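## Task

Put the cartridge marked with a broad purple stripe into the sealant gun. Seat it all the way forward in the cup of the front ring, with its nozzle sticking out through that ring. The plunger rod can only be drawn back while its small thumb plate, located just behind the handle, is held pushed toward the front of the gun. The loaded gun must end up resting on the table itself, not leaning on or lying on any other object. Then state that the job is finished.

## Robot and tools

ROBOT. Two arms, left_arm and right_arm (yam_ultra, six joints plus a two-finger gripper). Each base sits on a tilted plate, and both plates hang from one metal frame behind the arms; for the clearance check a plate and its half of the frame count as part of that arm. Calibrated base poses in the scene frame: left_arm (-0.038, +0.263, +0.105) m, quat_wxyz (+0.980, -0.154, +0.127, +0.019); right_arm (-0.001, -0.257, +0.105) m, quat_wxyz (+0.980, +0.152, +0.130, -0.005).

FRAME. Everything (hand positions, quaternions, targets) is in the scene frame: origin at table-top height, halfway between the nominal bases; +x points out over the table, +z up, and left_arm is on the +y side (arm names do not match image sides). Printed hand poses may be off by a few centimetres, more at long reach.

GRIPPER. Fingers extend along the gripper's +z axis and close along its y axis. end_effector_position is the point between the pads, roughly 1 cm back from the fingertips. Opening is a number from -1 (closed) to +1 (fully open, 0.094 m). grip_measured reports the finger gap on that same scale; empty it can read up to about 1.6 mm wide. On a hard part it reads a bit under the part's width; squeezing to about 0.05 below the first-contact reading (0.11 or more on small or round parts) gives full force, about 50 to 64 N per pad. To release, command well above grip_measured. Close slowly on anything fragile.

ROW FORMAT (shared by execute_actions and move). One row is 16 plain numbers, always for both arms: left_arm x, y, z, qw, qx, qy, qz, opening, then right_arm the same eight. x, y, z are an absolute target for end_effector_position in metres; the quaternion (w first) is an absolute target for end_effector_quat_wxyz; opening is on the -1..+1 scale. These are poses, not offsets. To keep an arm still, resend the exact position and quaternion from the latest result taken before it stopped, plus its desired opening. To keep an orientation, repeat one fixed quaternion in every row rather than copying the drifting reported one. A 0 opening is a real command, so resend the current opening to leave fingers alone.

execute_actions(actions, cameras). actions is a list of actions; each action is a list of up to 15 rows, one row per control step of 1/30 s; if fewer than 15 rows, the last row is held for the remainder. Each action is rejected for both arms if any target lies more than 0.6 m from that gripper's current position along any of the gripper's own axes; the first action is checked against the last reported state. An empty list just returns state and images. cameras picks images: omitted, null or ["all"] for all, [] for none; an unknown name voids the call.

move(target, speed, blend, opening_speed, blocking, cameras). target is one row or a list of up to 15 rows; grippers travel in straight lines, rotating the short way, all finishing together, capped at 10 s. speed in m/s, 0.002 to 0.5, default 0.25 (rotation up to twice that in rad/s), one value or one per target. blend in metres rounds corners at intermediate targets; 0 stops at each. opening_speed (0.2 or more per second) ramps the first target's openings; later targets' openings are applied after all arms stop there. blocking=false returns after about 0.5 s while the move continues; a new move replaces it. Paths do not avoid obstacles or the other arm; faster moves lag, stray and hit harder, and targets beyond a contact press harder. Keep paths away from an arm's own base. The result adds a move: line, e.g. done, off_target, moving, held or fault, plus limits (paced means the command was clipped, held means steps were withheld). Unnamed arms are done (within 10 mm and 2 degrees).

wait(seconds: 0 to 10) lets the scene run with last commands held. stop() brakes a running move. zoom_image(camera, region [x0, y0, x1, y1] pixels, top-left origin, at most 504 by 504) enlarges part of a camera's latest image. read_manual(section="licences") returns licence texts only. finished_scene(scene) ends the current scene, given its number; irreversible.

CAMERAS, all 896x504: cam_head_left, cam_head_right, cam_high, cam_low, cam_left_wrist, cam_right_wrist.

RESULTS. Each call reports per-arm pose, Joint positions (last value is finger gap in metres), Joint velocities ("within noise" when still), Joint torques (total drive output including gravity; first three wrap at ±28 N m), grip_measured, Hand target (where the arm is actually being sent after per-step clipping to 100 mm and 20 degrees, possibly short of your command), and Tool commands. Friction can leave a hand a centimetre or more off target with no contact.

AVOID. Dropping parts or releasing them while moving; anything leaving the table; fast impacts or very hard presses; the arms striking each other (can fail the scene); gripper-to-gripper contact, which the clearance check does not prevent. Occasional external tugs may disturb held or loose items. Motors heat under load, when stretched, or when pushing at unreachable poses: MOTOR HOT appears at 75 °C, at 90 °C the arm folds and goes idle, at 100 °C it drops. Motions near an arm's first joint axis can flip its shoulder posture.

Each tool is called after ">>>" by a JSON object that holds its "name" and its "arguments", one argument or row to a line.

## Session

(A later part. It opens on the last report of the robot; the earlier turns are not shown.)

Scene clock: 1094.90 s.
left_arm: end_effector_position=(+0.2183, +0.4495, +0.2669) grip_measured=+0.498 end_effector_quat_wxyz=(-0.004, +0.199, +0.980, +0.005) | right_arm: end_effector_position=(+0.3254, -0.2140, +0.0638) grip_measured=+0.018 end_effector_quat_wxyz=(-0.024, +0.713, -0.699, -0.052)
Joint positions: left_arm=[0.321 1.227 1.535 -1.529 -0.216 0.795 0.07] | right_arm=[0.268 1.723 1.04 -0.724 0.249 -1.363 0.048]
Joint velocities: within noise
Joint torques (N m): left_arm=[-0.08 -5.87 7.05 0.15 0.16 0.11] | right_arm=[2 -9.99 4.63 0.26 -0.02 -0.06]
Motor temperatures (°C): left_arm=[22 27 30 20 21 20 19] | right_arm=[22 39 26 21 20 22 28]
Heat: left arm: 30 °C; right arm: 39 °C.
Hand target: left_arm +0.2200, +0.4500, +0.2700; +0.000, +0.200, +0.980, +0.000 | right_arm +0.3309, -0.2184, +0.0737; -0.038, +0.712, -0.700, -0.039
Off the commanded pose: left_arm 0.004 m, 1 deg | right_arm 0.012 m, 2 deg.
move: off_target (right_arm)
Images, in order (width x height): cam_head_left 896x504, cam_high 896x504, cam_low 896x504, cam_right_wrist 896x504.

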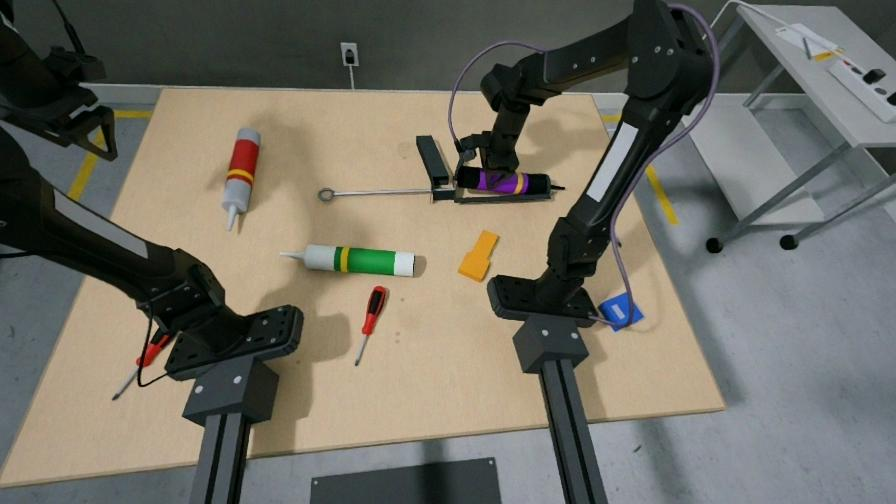

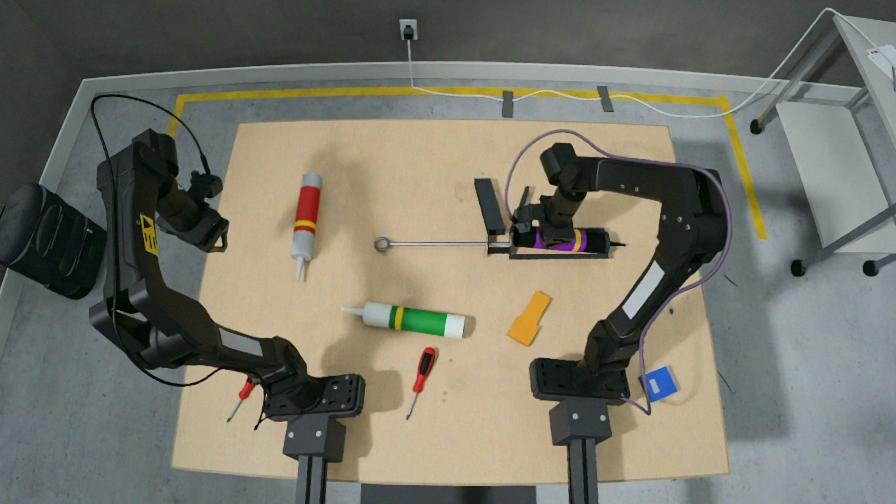

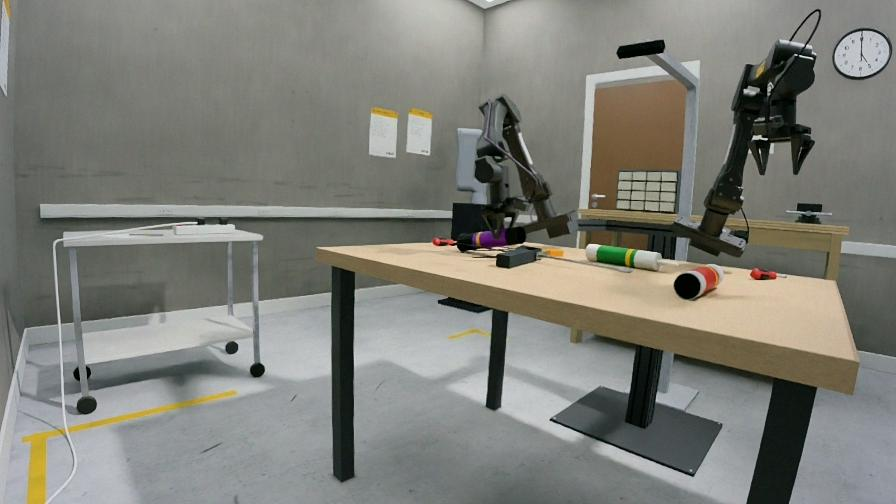

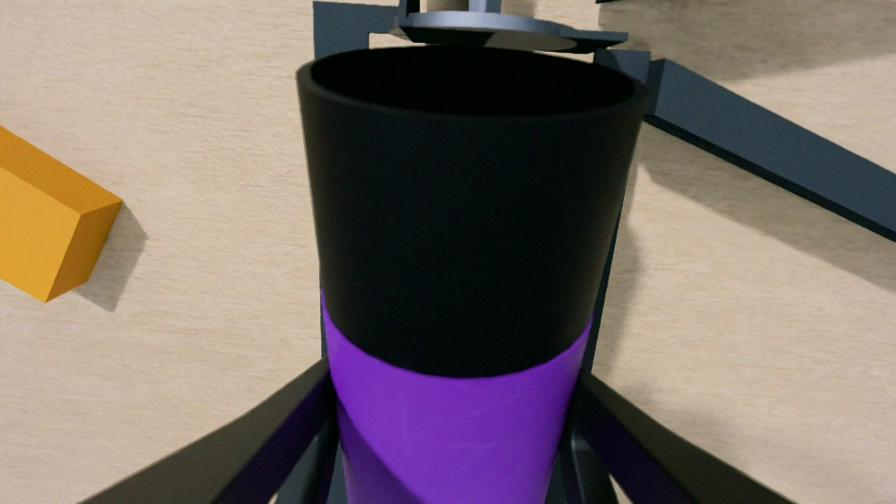

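>>> {"name": "move", "arguments": {
  "target": [0.22,0.45,0.27,0,0.2,0.98,0,0.5,0.3300,-0.2140,0.0760,0.0306,-0.7126,0.7002,0.0311,-0.25],
  "speed": 0.03,
  "cameras": []
}}

>>> {"name": "move", "arguments": {
  "target": [0.22,0.45,0.27,0,0.2,0.98,0,0.5,0.3300,-0.2210,0.0755,0.0306,-0.7126,0.7002,0.0311,-0.25],
  "speed": 0.03,
  "cameras": ["cam_low","cam_high","cam_head_left","cam_right_wrist"]
}}

>>> {"name": "zoom_image", "arguments": {
  "camera": "cam_high",
  "region": [565, 210, 625, 270]
}}

>>> {"name": "zoom_image", "arguments": {
  "camera": "cam_low",
  "region": [452, 211, 562, 271]
}}

>>> {"name": "zoom_image", "arguments": {
  "camera": "cam_head_left",
  "region": [425, 160, 565, 215]
}}

Scene clock: 1125.80 s.
left_arm: end_effector_position=(+0.2183, +0.4495, +0.2669) grip_measured=+0.498 end_effector_quat_wxyz=(-0.004, +0.199, +0.980, +0.005) | right_arm: end_effector_position=(+0.3257, -0.2130, +0.0647) grip_measured=+0.018 end_effector_quat_wxyz=(-0.022, +0.712, -0.700, -0.046)
Joint positions: left_arm=[0.321 1.227 1.535 -1.529 -0.216 0.795 0.07] | right_arm=[0.279 1.723 1.04 -0.724 0.263 -1.348 0.048]
Joint velocities: within noise
Joint torques (N m): left_arm=[-0.06 -5.83 7.05 0.14 0.16 0.12] | right_arm=[3.55 -9.33 5.26 0.13 0.12 0.09]
Motor temperatures (°C): left_arm=[22 27 30 20 21 20 19] | right_arm=[22 40 27 21 20 22 28]
Heat: left arm: 30 °C; right arm: 40 °C.
Hand target: left_arm +0.2200, +0.4500, +0.2700; +0.000, +0.200, +0.980, +0.000 | right_arm +0.3299, -0.2140, +0.0757; -0.031, +0.713, -0.700, -0.031
Off the commanded pose: left_arm 0.004 m, 1 deg | right_arm 0.012 m, 2 deg.
move: off_target (right_arm)
No camera images: "cameras" was empty.

Scene clock: 1126.63 s.
left_arm: end_effector_position=(+0.2183, +0.4495, +0.2669) grip_measured=+0.498 end_effector_quat_wxyz=(-0.004, +0.199, +0.980, +0.005) | right_arm: end_effector_position=(+0.3263, -0.2140, +0.0655) grip_measured=+0.018 end_effector_quat_wxyz=(-0.023, +0.713, -0.699, -0.045)
Joint positions: left_arm=[0.321 1.227 1.535 -1.529 -0.216 0.795 0.07] | right_arm=[0.276 1.719 1.04 -0.724 0.263 -1.355 0.048]
Joint velocities: within noise
Joint torques (N m): left_arm=[-0.05 -5.86 7.04 0.14 0.17 0.12] | right_arm=[2.09 -9.88 4.74 0.14 0.09 -0.07]
Motor temperatures (°C): left_arm=[22 27 30 20 21 20 19] | right_arm=[22 40 27 21 20 22 28]
Heat: left arm: 30 °C; right arm: 40 °C.
Hand target: left_arm +0.2200, +0.4500, +0.2700; +0.000, +0.200, +0.980, +0.000 | right_arm +0.3299, -0.2208, +0.0751; -0.030, +0.713, -0.700, -0.031
Off the commanded pose: left_arm 0.004 m, 1 deg | right_arm 0.013 m, 2 deg.
move: off_target (right_arm)
Images, in order (width x height): cam_head_left 896x504, cam_high 896x504, cam_low 896x504, cam_right_wrist 896x504.

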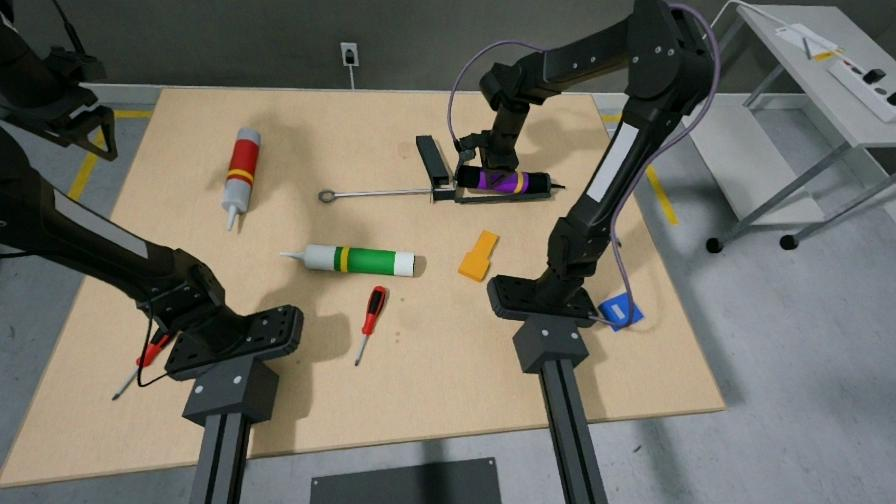

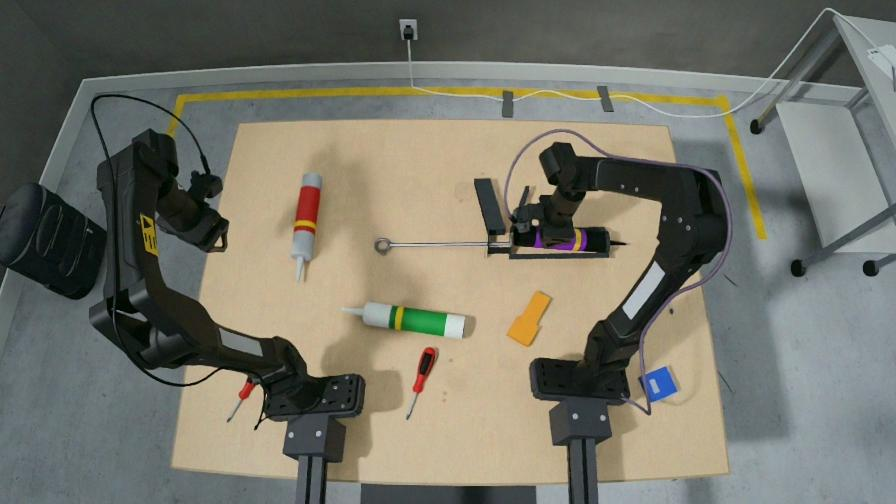

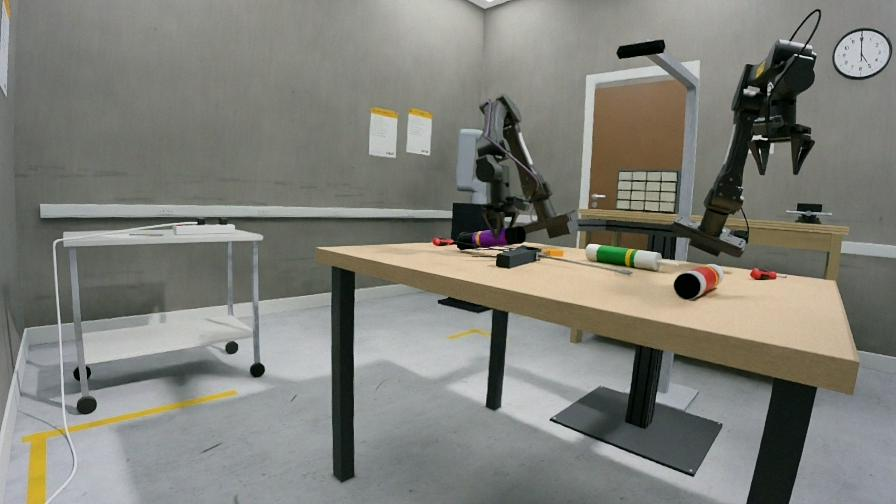

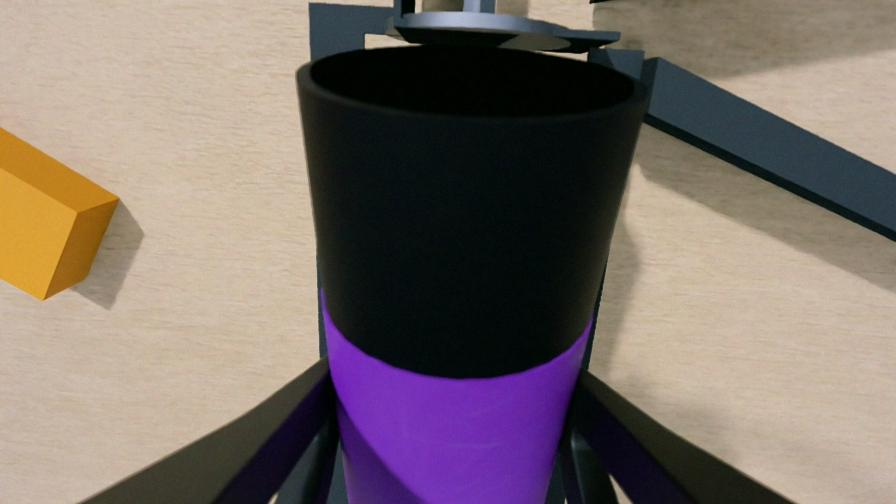

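Scaled by 8.400 from the camera's 896x504 image, which has a finer 1280x720 frame.

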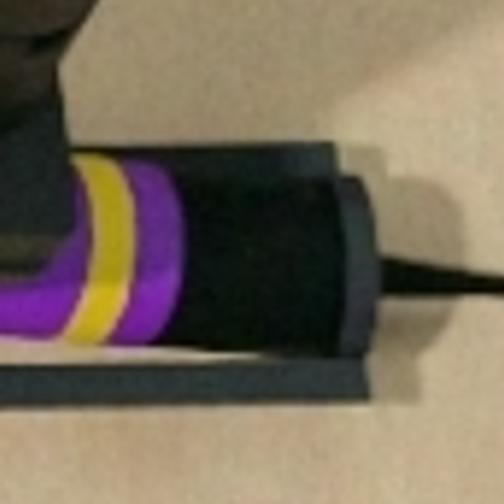

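Scaled by 4.582 from the camera's 896x504 image, which has a finer 1280x720 frame.

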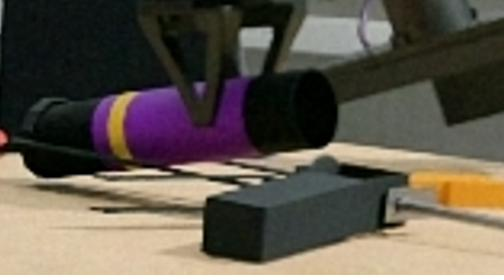

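Scaled by 3.600 from the camera's 896x504 image, which has a finer 1280x720 frame.

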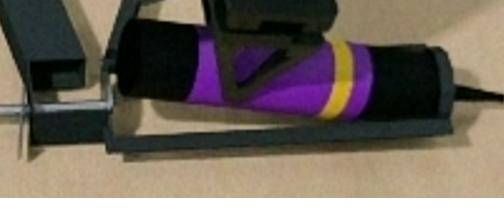

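>>> {"name": "move", "arguments": {
  "target": [0.22,0.45,0.27,0,0.2,0.98,0,0.5,0.3300,-0.2250,0.0715,0.0153,-0.7131,0.7007,0.0156,-0.25],
  "speed": 0.03,
  "cameras": ["cam_low","cam_high","cam_head_left","cam_right_wrist"]
}}

>>> {"name": "zoom_image", "arguments": {
  "camera": "cam_high",
  "region": [565, 210, 625, 270]
}}

>>> {"name": "zoom_image", "arguments": {
  "camera": "cam_low",
  "region": [452, 211, 562, 271]
}}

>>> {"name": "zoom_image", "arguments": {
  "camera": "cam_head_left",
  "region": [425, 160, 565, 215]
}}

Scene clock: 1139.87 s.
left_arm: end_effector_position=(+0.2183, +0.4495, +0.2669) grip_measured=+0.498 end_effector_quat_wxyz=(-0.004, +0.199, +0.980, +0.005) | right_arm: end_effector_position=(+0.3274, -0.2163, +0.0653) grip_measured=+0.018 end_effector_quat_wxyz=(-0.020, +0.713, -0.700, -0.039)
Joint positions: left_arm=[0.321 1.227 1.535 -1.529 -0.216 0.795 0.07] | right_arm=[0.276 1.719 1.04 -0.722 0.276 -1.355 0.048]
Joint velocities: within noise
Joint torques (N m): left_arm=[-0.09 -5.89 7.05 0.14 0.16 0.11] | right_arm=[2.61 -8.64 4.74 0.16 0.4 0.03]
Motor temperatures (°C): left_arm=[22 27 30 20 21 20 19] | right_arm=[22 41 27 21 20 22 28]
Heat: left arm: 30 °C; right arm: 41 °C.
Hand target: left_arm +0.2200, +0.4500, +0.2700; +0.000, +0.200, +0.980, +0.000 | right_arm +0.3300, -0.2248, +0.0714; -0.015, +0.713, -0.701, -0.016
Off the commanded pose: left_arm 0.004 m, 1 deg | right_arm 0.011 m, 3 deg.
move: off_target (right_arm)
Images, in order (width x height): cam_head_left 896x504, cam_high 896x504, cam_low 896x504, cam_right_wrist 896x504.

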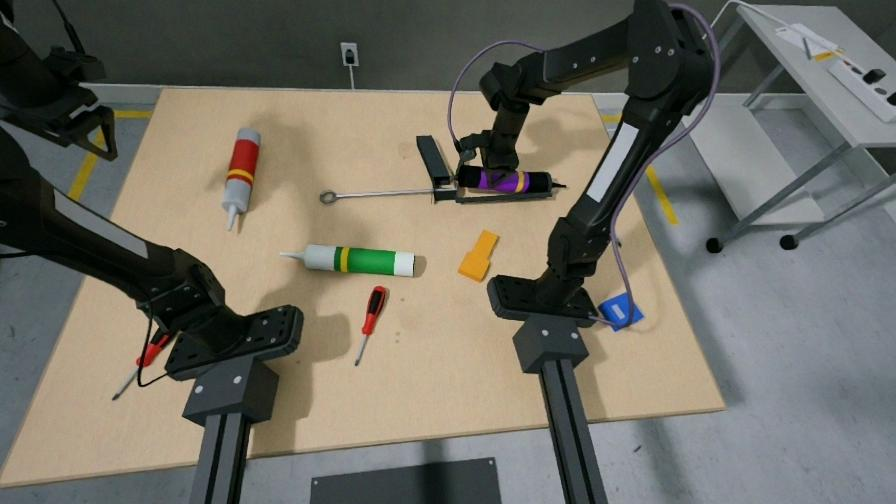

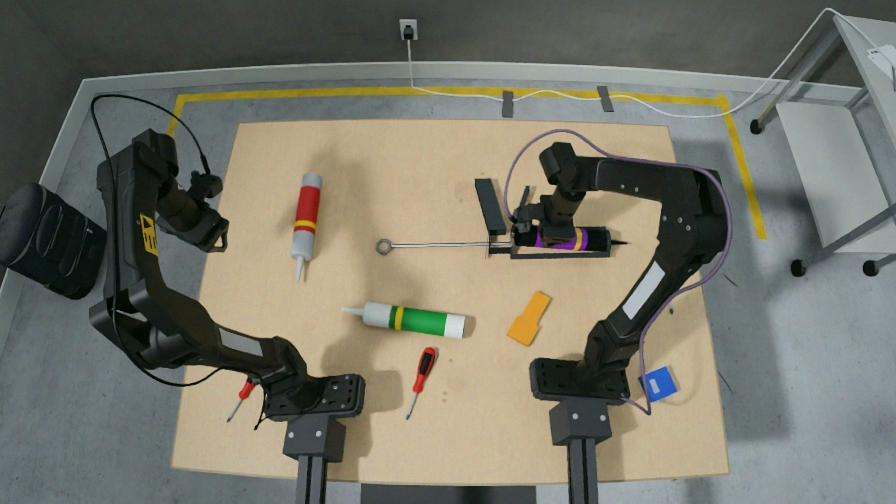

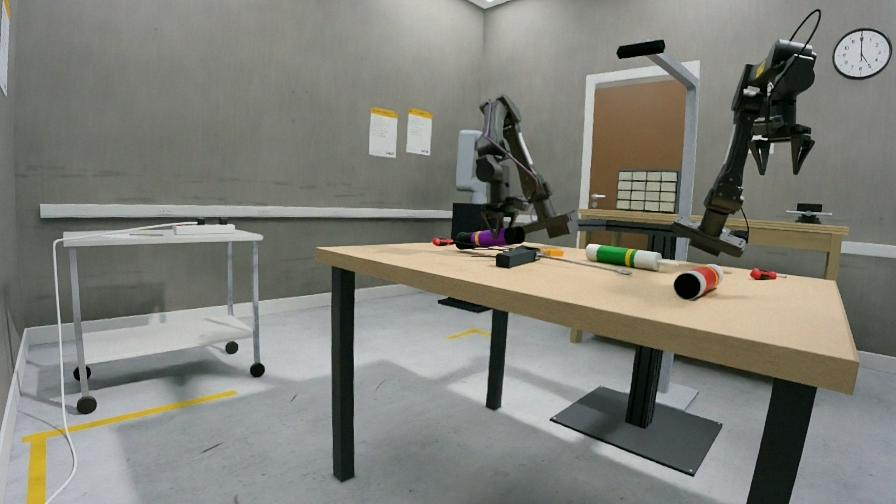

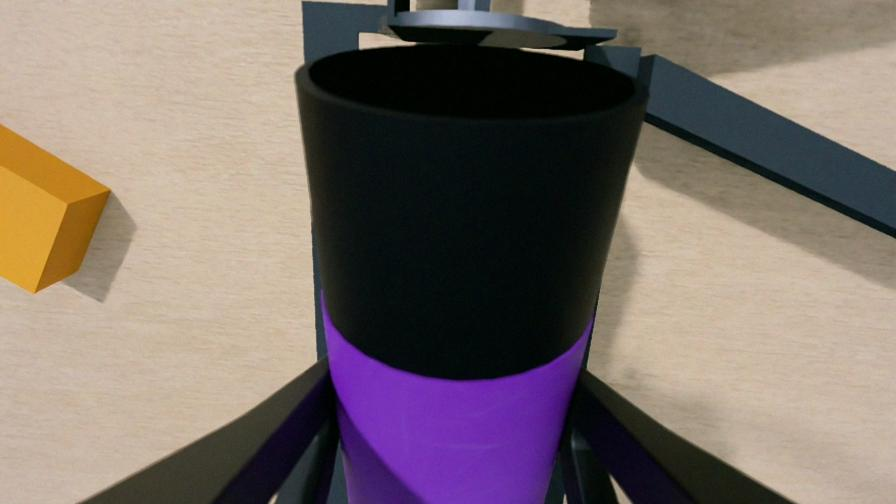

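Scaled by 8.400 from the camera's 896x504 image, which has a finer 1280x720 frame.

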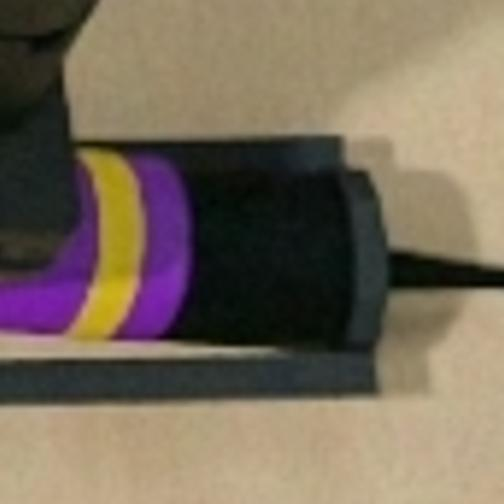

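Scaled by 4.582 from the camera's 896x504 image, which has a finer 1280x720 frame.

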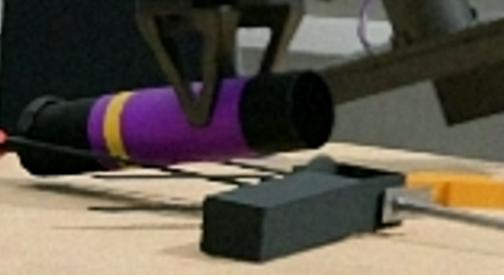

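Scaled by 3.600 from the camera's 896x504 image, which has a finer 1280x720 frame.

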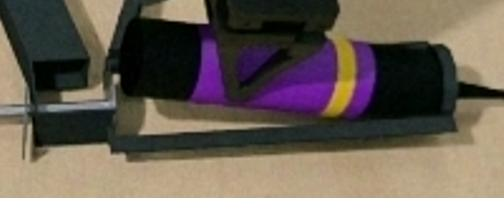

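>>> {"name": "move", "arguments": {
  "target": [
    [0.26,0.36,0.22,0.3319,0.6164,0.6383,-0.3205,0.5,0.3300,-0.2250,0.0715,0.0153,-0.7131,0.7007,0.0156,-0.25],
    [0.325,0.24,0.12,0.3319,0.6164,0.6383,-0.3205,0.5,0.3300,-0.2250,0.0715,0.0153,-0.7131,0.7007,0.0156,-0.25]
  ],
  "speed": 0.2,
  "blend": 0.03,
  "cameras": ["cam_high","cam_left_wrist","cam_low"]
}}

Scene clock: 1178.60 s.
left_arm: end_effector_position=(+0.3295, +0.2493, +0.1236) grip_measured=+0.498 end_effector_quat_wxyz=(+0.332, +0.623, +0.640, -0.302) | right_arm: end_effector_position=(+0.3274, -0.2163, +0.0653) grip_measured=+0.018 end_effector_quat_wxyz=(-0.020, +0.713, -0.700, -0.039)
Joint positions: left_arm=[0.18 1.756 1.251 -0.949 0.662 1.849 0.07] | right_arm=[0.276 1.719 1.04 -0.722 0.276 -1.355 0.048]
Joint velocities: within noise
Joint torques (N m): left_arm=[-3.4 -8.61 3.11 -0.01 0.68 -0.13] | right_arm=[2.62 -8.64 4.72 0.16 0.4 0.03]
Motor temperatures (°C): left_arm=[22 27 29 20 21 20 19] | right_arm=[22 41 27 21 21 22 28]
Heat: left arm: 29 °C; right arm: 41 °C.
Hand target: left_arm +0.3248, +0.2401, +0.1202; +0.332, +0.616, +0.638, -0.321 | right_arm +0.3300, -0.2248, +0.0714; -0.015, +0.713, -0.701, -0.016
Off the commanded pose: left_arm 0.011 m, 2 deg | right_arm 0.011 m, 3 deg.
move: off_target (left_arm, right_arm)
Images, in order (width x height): cam_high 896x504, cam_low 896x504, cam_left_wrist 896x504.

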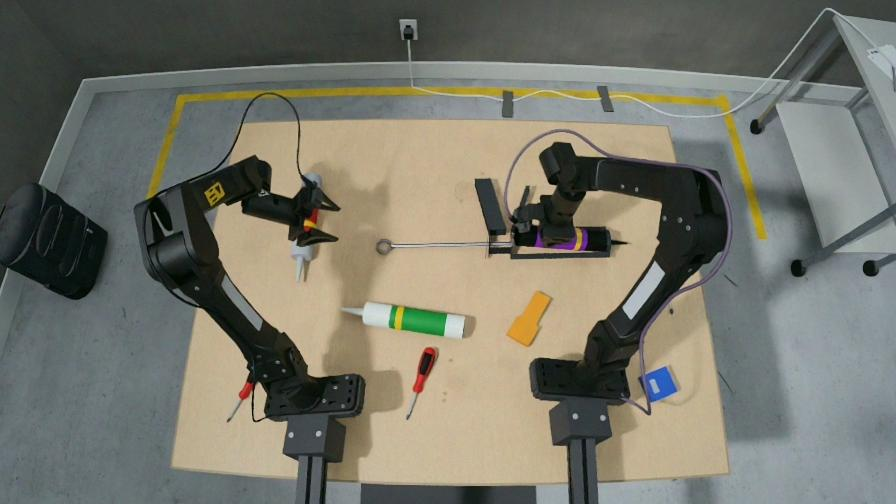

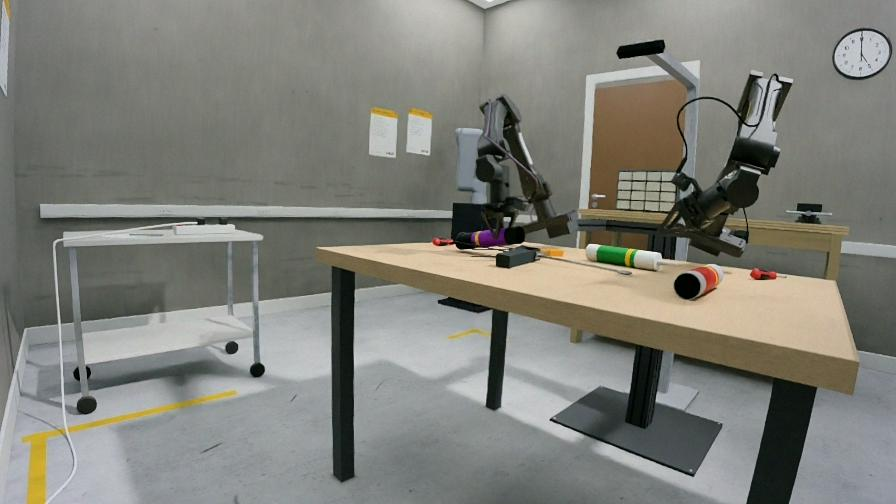

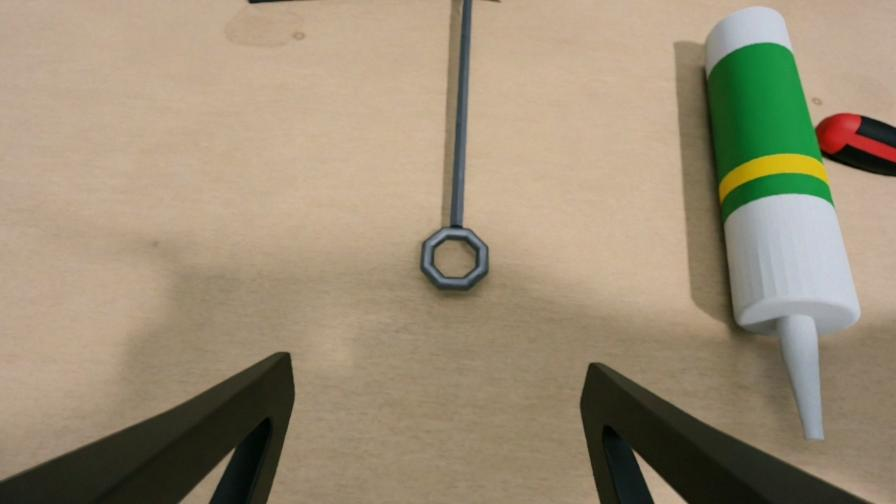

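>>> {"name": "move", "arguments": {
  "target": [0.3255,0.180,0.040,0.3319,0.6164,0.6383,-0.3205,0.3,0.3300,-0.2250,0.0715,0.0153,-0.7131,0.7007,0.0156,-0.25],
  "speed": 0.12,
  "cameras": ["cam_left_wrist"]
}}

Scene clock: 1194.50 s.
left_arm: end_effector_position=(+0.3331, +0.1895, +0.0450) grip_measured=+0.302 end_effector_quat_wxyz=(+0.339, +0.619, +0.640, -0.305) | right_arm: end_effector_position=(+0.3274, -0.2163, +0.0653) grip_measured=+0.018 end_effector_quat_wxyz=(-0.020, +0.713, -0.700, -0.039)
Joint positions: left_arm=[0.076 1.95 1.1 -0.517 0.662 1.711 0.061] | right_arm=[0.276 1.719 1.04 -0.722 0.276 -1.355 0.048]
Joint velocities: within noise
Joint torques (N m): left_arm=[-4.31 -8.42 2.52 0.16 0.56 -0.12] | right_arm=[2.62 -8.64 4.75 0.16 0.4 0.03]
Motor temperatures (°C): left_arm=[22 27 28 20 21 20 19] | right_arm=[22 42 27 21 21 22 28]
Heat: left arm: 28 °C; right arm: 42 °C.
Hand target: left_arm +0.3253, +0.1804, +0.0402; +0.332, +0.616, +0.638, -0.320 | right_arm +0.3300, -0.2248, +0.0714; -0.015, +0.713, -0.701, -0.016
Off the commanded pose: left_arm 0.013 m, 2 deg | right_arm 0.011 m, 3 deg.
move: off_target (left_arm, right_arm)
Images, in order (width x height): cam_left_wrist 896x504.

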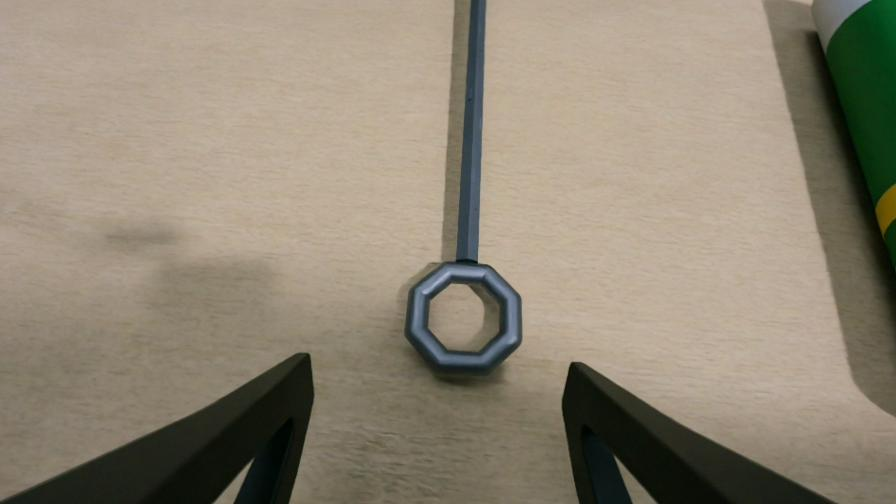

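>>> {"name": "move", "arguments": {
  "target": [0.3200,0.1535,0.0165,0.3319,0.6164,0.6383,-0.3205,0.3,0.3300,-0.2250,0.0715,0.0153,-0.7131,0.7007,0.0156,-0.25],
  "speed": 0.05,
  "cameras": ["cam_left_wrist","cam_low"]
}}

Scene clock: 1205.63 s.
left_arm: end_effector_position=(+0.3302, +0.1636, +0.0227) grip_measured=+0.302 end_effector_quat_wxyz=(+0.342, +0.618, +0.640, -0.304) | right_arm: end_effector_position=(+0.3274, -0.2163, +0.0653) grip_measured=+0.018 end_effector_quat_wxyz=(-0.020, +0.713, -0.700, -0.039)
Joint positions: left_arm=[0.024 2.018 1.05 -0.354 0.654 1.646 0.061] | right_arm=[0.276 1.719 1.04 -0.722 0.276 -1.355 0.048]
Joint velocities: within noise
Joint torques (N m): left_arm=[-4.6 -8.08 2.13 0.26 0.54 -0.11] | right_arm=[2.62 -8.64 4.75 0.16 0.4 0.03]
Motor temperatures (°C): left_arm=[22 29 27 20 21 20 19] | right_arm=[22 42 27 21 21 22 28]
Heat: left arm: 29 °C; right arm: 42 °C.
Hand target: left_arm +0.3198, +0.1540, +0.0169; +0.332, +0.616, +0.638, -0.320 | right_arm +0.3300, -0.2248, +0.0714; -0.015, +0.713, -0.701, -0.016
Off the commanded pose: left_arm 0.016 m, 2 deg | right_arm 0.011 m, 3 deg.
move: off_target (left_arm, right_arm)
Images, in order (width x height): cam_low 896x504, cam_left_wrist 896x504.

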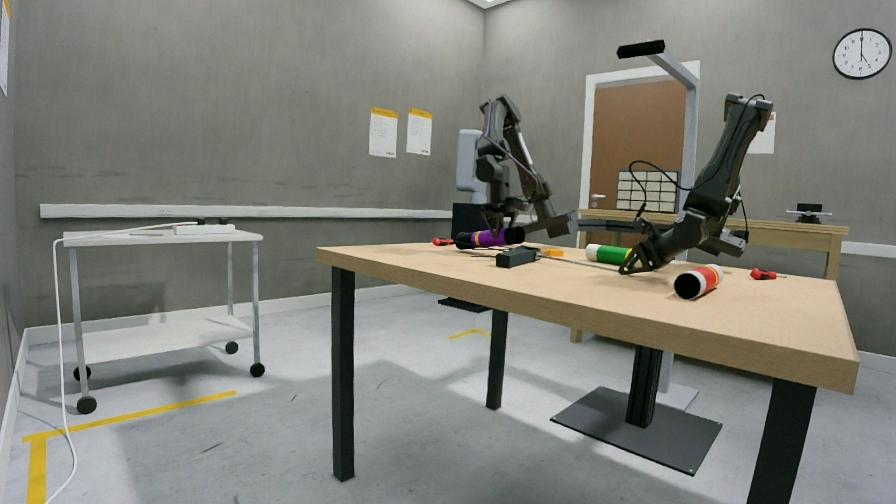

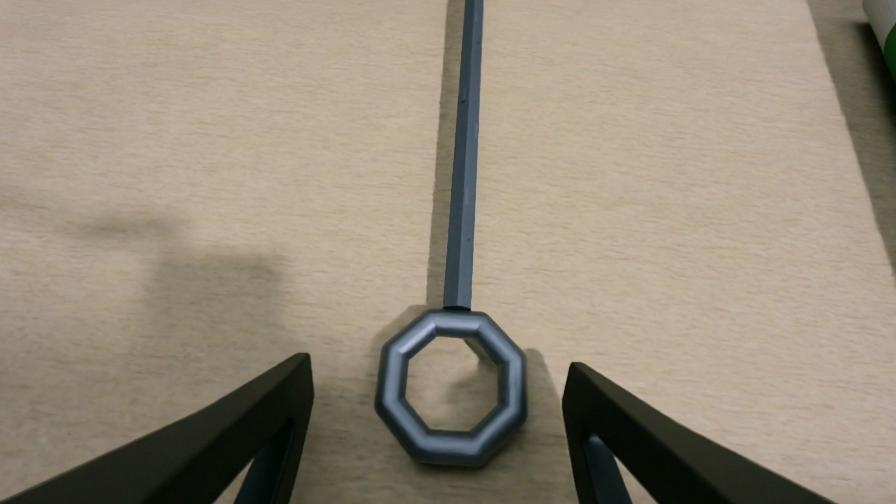

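>>> {"name": "move", "arguments": {
  "target": [0.3185,0.1530,0.0155,0.3319,0.6164,0.6383,-0.3205,-0.35,0.3300,-0.2250,0.0715,0.0153,-0.7131,0.7007,0.0156,-0.25],
  "speed": 0.05,
  "opening_speed": 0.5,
  "cameras": ["cam_left_wrist","cam_high"]
}}

>>> {"name": "zoom_image", "arguments": {
  "camera": "cam_high",
  "region": [475, 220, 635, 280]
}}

Scene clock: 1214.20 s.
left_arm: end_effector_position=(+0.3293, +0.1634, +0.0217) grip_measured=-0.276 end_effector_quat_wxyz=(+0.342, +0.618, +0.640, -0.303) | right_arm: end_effector_position=(+0.3274, -0.2164, +0.0652) grip_measured=+0.018 end_effector_quat_wxyz=(-0.020, +0.713, -0.700, -0.038)
Joint positions: left_arm=[0.024 2.018 1.044 -0.346 0.653 1.645 0.034] | right_arm=[0.276 1.719 1.04 -0.722 0.277 -1.353 0.048]
Joint velocities: within noise
Joint torques (N m): left_arm=[-4.6 -8.02 2.03 0.26 0.55 -0.11] | right_arm=[2.62 -8.64 4.74 0.16 0.4 0.03]
Motor temperatures (°C): left_arm=[22 29 27 20 21 20 19] | right_arm=[22 42 27 21 21 22 28]
Heat: left arm: 29 °C; right arm: 42 °C.
Hand target: left_arm +0.3184, +0.1535, +0.0159; +0.332, +0.616, +0.638, -0.320 | right_arm +0.3300, -0.2248, +0.0714; -0.015, +0.713, -0.701, -0.016
Off the commanded pose: left_arm 0.016 m, 2 deg | right_arm 0.011 m, 3 deg.
move: off_target (left_arm, right_arm)
Images, in order (width x height): cam_high 896x504, cam_left_wrist 896x504.

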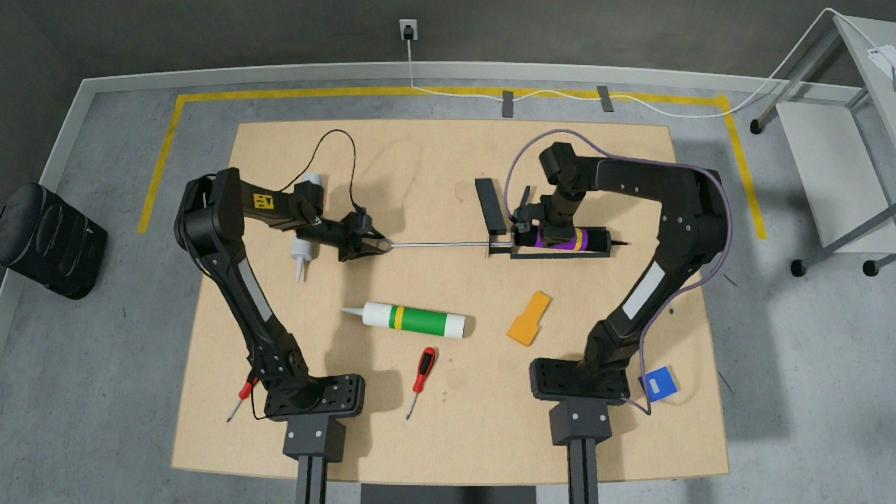

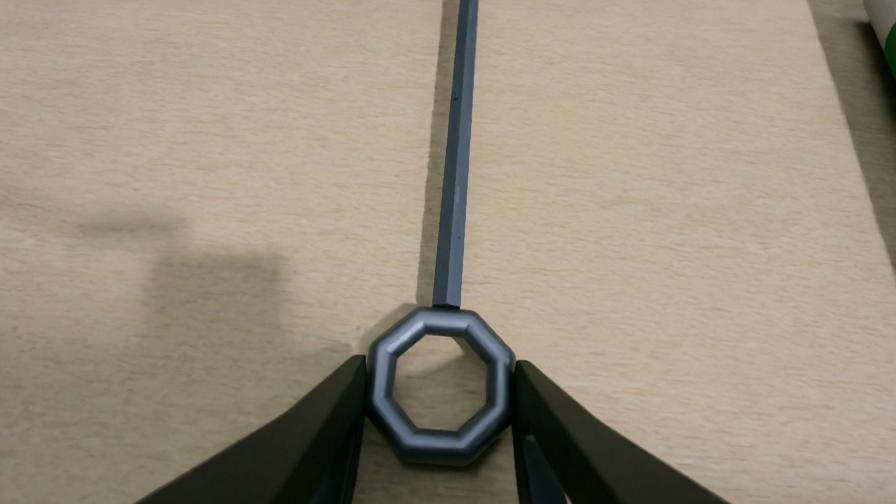

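Scaled by 3.150 from the camera's 896x504 image, which has a finer 1280x720 frame.

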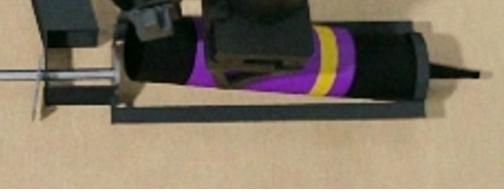

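>>> {"name": "move", "arguments": {
  "target": [0.3185,0.1730,0.0155,0.3319,0.6164,0.6383,-0.3205,-0.35,0.3300,-0.2300,0.0715,0.0153,-0.7131,0.7007,0.0156,-0.25],
  "speed": 0.03,
  "cameras": ["cam_left_wrist","cam_high","cam_right_wrist","cam_low"]
}}

>>> {"name": "zoom_image", "arguments": {
  "camera": "cam_high",
  "region": [475, 220, 635, 280]
}}

>>> {"name": "zoom_image", "arguments": {
  "camera": "cam_low",
  "region": [452, 211, 562, 271]
}}

Scene clock: 1222.10 s.
left_arm: end_effector_position=(+0.3263, +0.1654, +0.0247) grip_measured=-0.280 end_effector_quat_wxyz=(+0.351, +0.615, +0.633, -0.313) | right_arm: end_effector_position=(+0.3272, -0.2159, +0.0651) grip_measured=+0.018 end_effector_quat_wxyz=(-0.022, +0.714, -0.699, -0.041)
Joint positions: left_arm=[0.041 2.018 1.044 -0.368 0.688 1.676 0.034] | right_arm=[0.274 1.719 1.04 -0.722 0.271 -1.358 0.048]
Joint velocities: within noise
Joint torques (N m): left_arm=[-1.21 -8.62 3.67 -0.24 0.37 0.28] | right_arm=[1.68 -9.29 4.44 0.15 0.43 -0.08]
Motor temperatures (°C): left_arm=[22 29 27 20 21 20 20] | right_arm=[22 42 27 21 21 22 28]
Heat: left arm: 29 °C; right arm: 42 °C.
Hand target: left_arm +0.3185, +0.1728, +0.0160; +0.333, +0.616, +0.638, -0.320 | right_arm +0.3299, -0.2296, +0.0713; -0.015, +0.713, -0.701, -0.016
Off the commanded pose: left_arm 0.014 m, 2 deg | right_arm 0.016 m, 3 deg.
move: off_target (left_arm, right_arm)
Images, in order (width x height): cam_high 896x504, cam_low 896x504, cam_left_wrist 896x504, cam_right_wrist 896x504.

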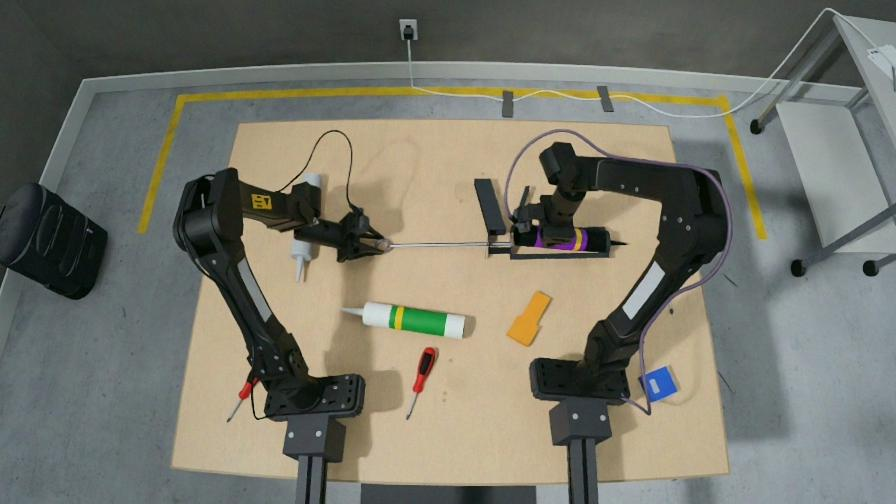

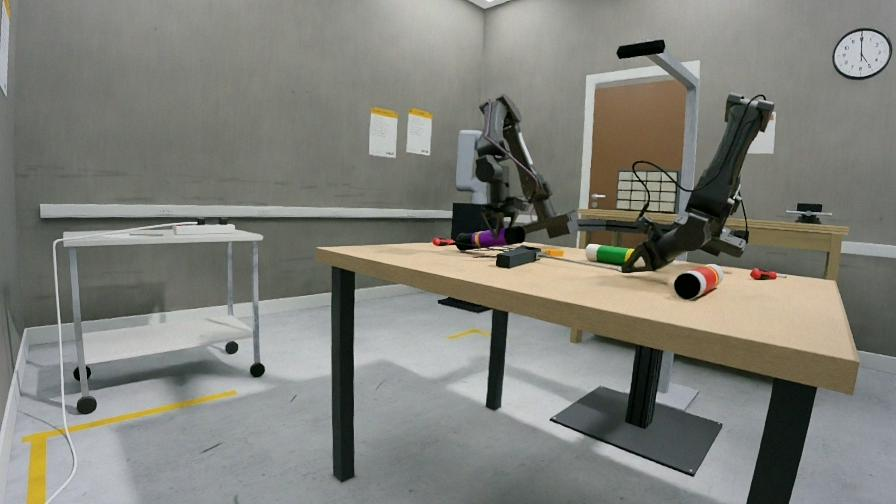

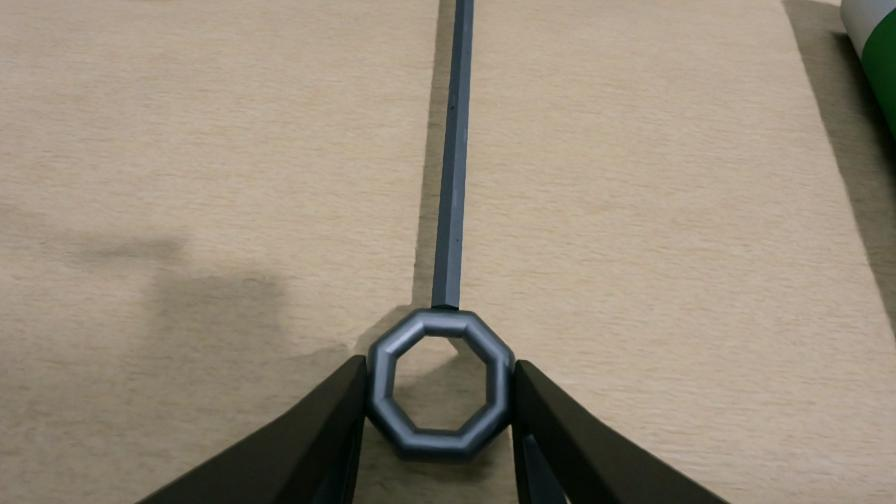

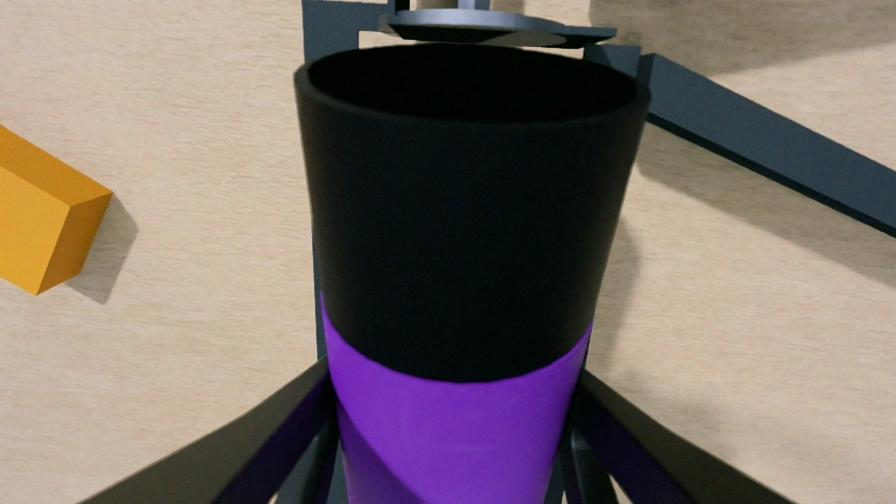

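Scaled by 3.150 from the camera's 896x504 image, which has a finer 1280x720 frame.

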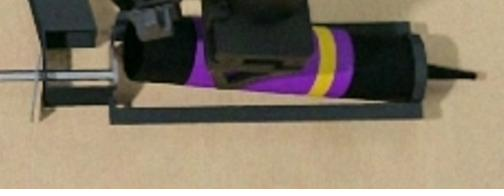

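Scaled by 4.582 from the camera's 896x504 image, which has a finer 1280x720 frame.

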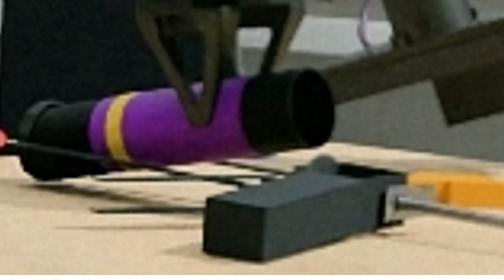

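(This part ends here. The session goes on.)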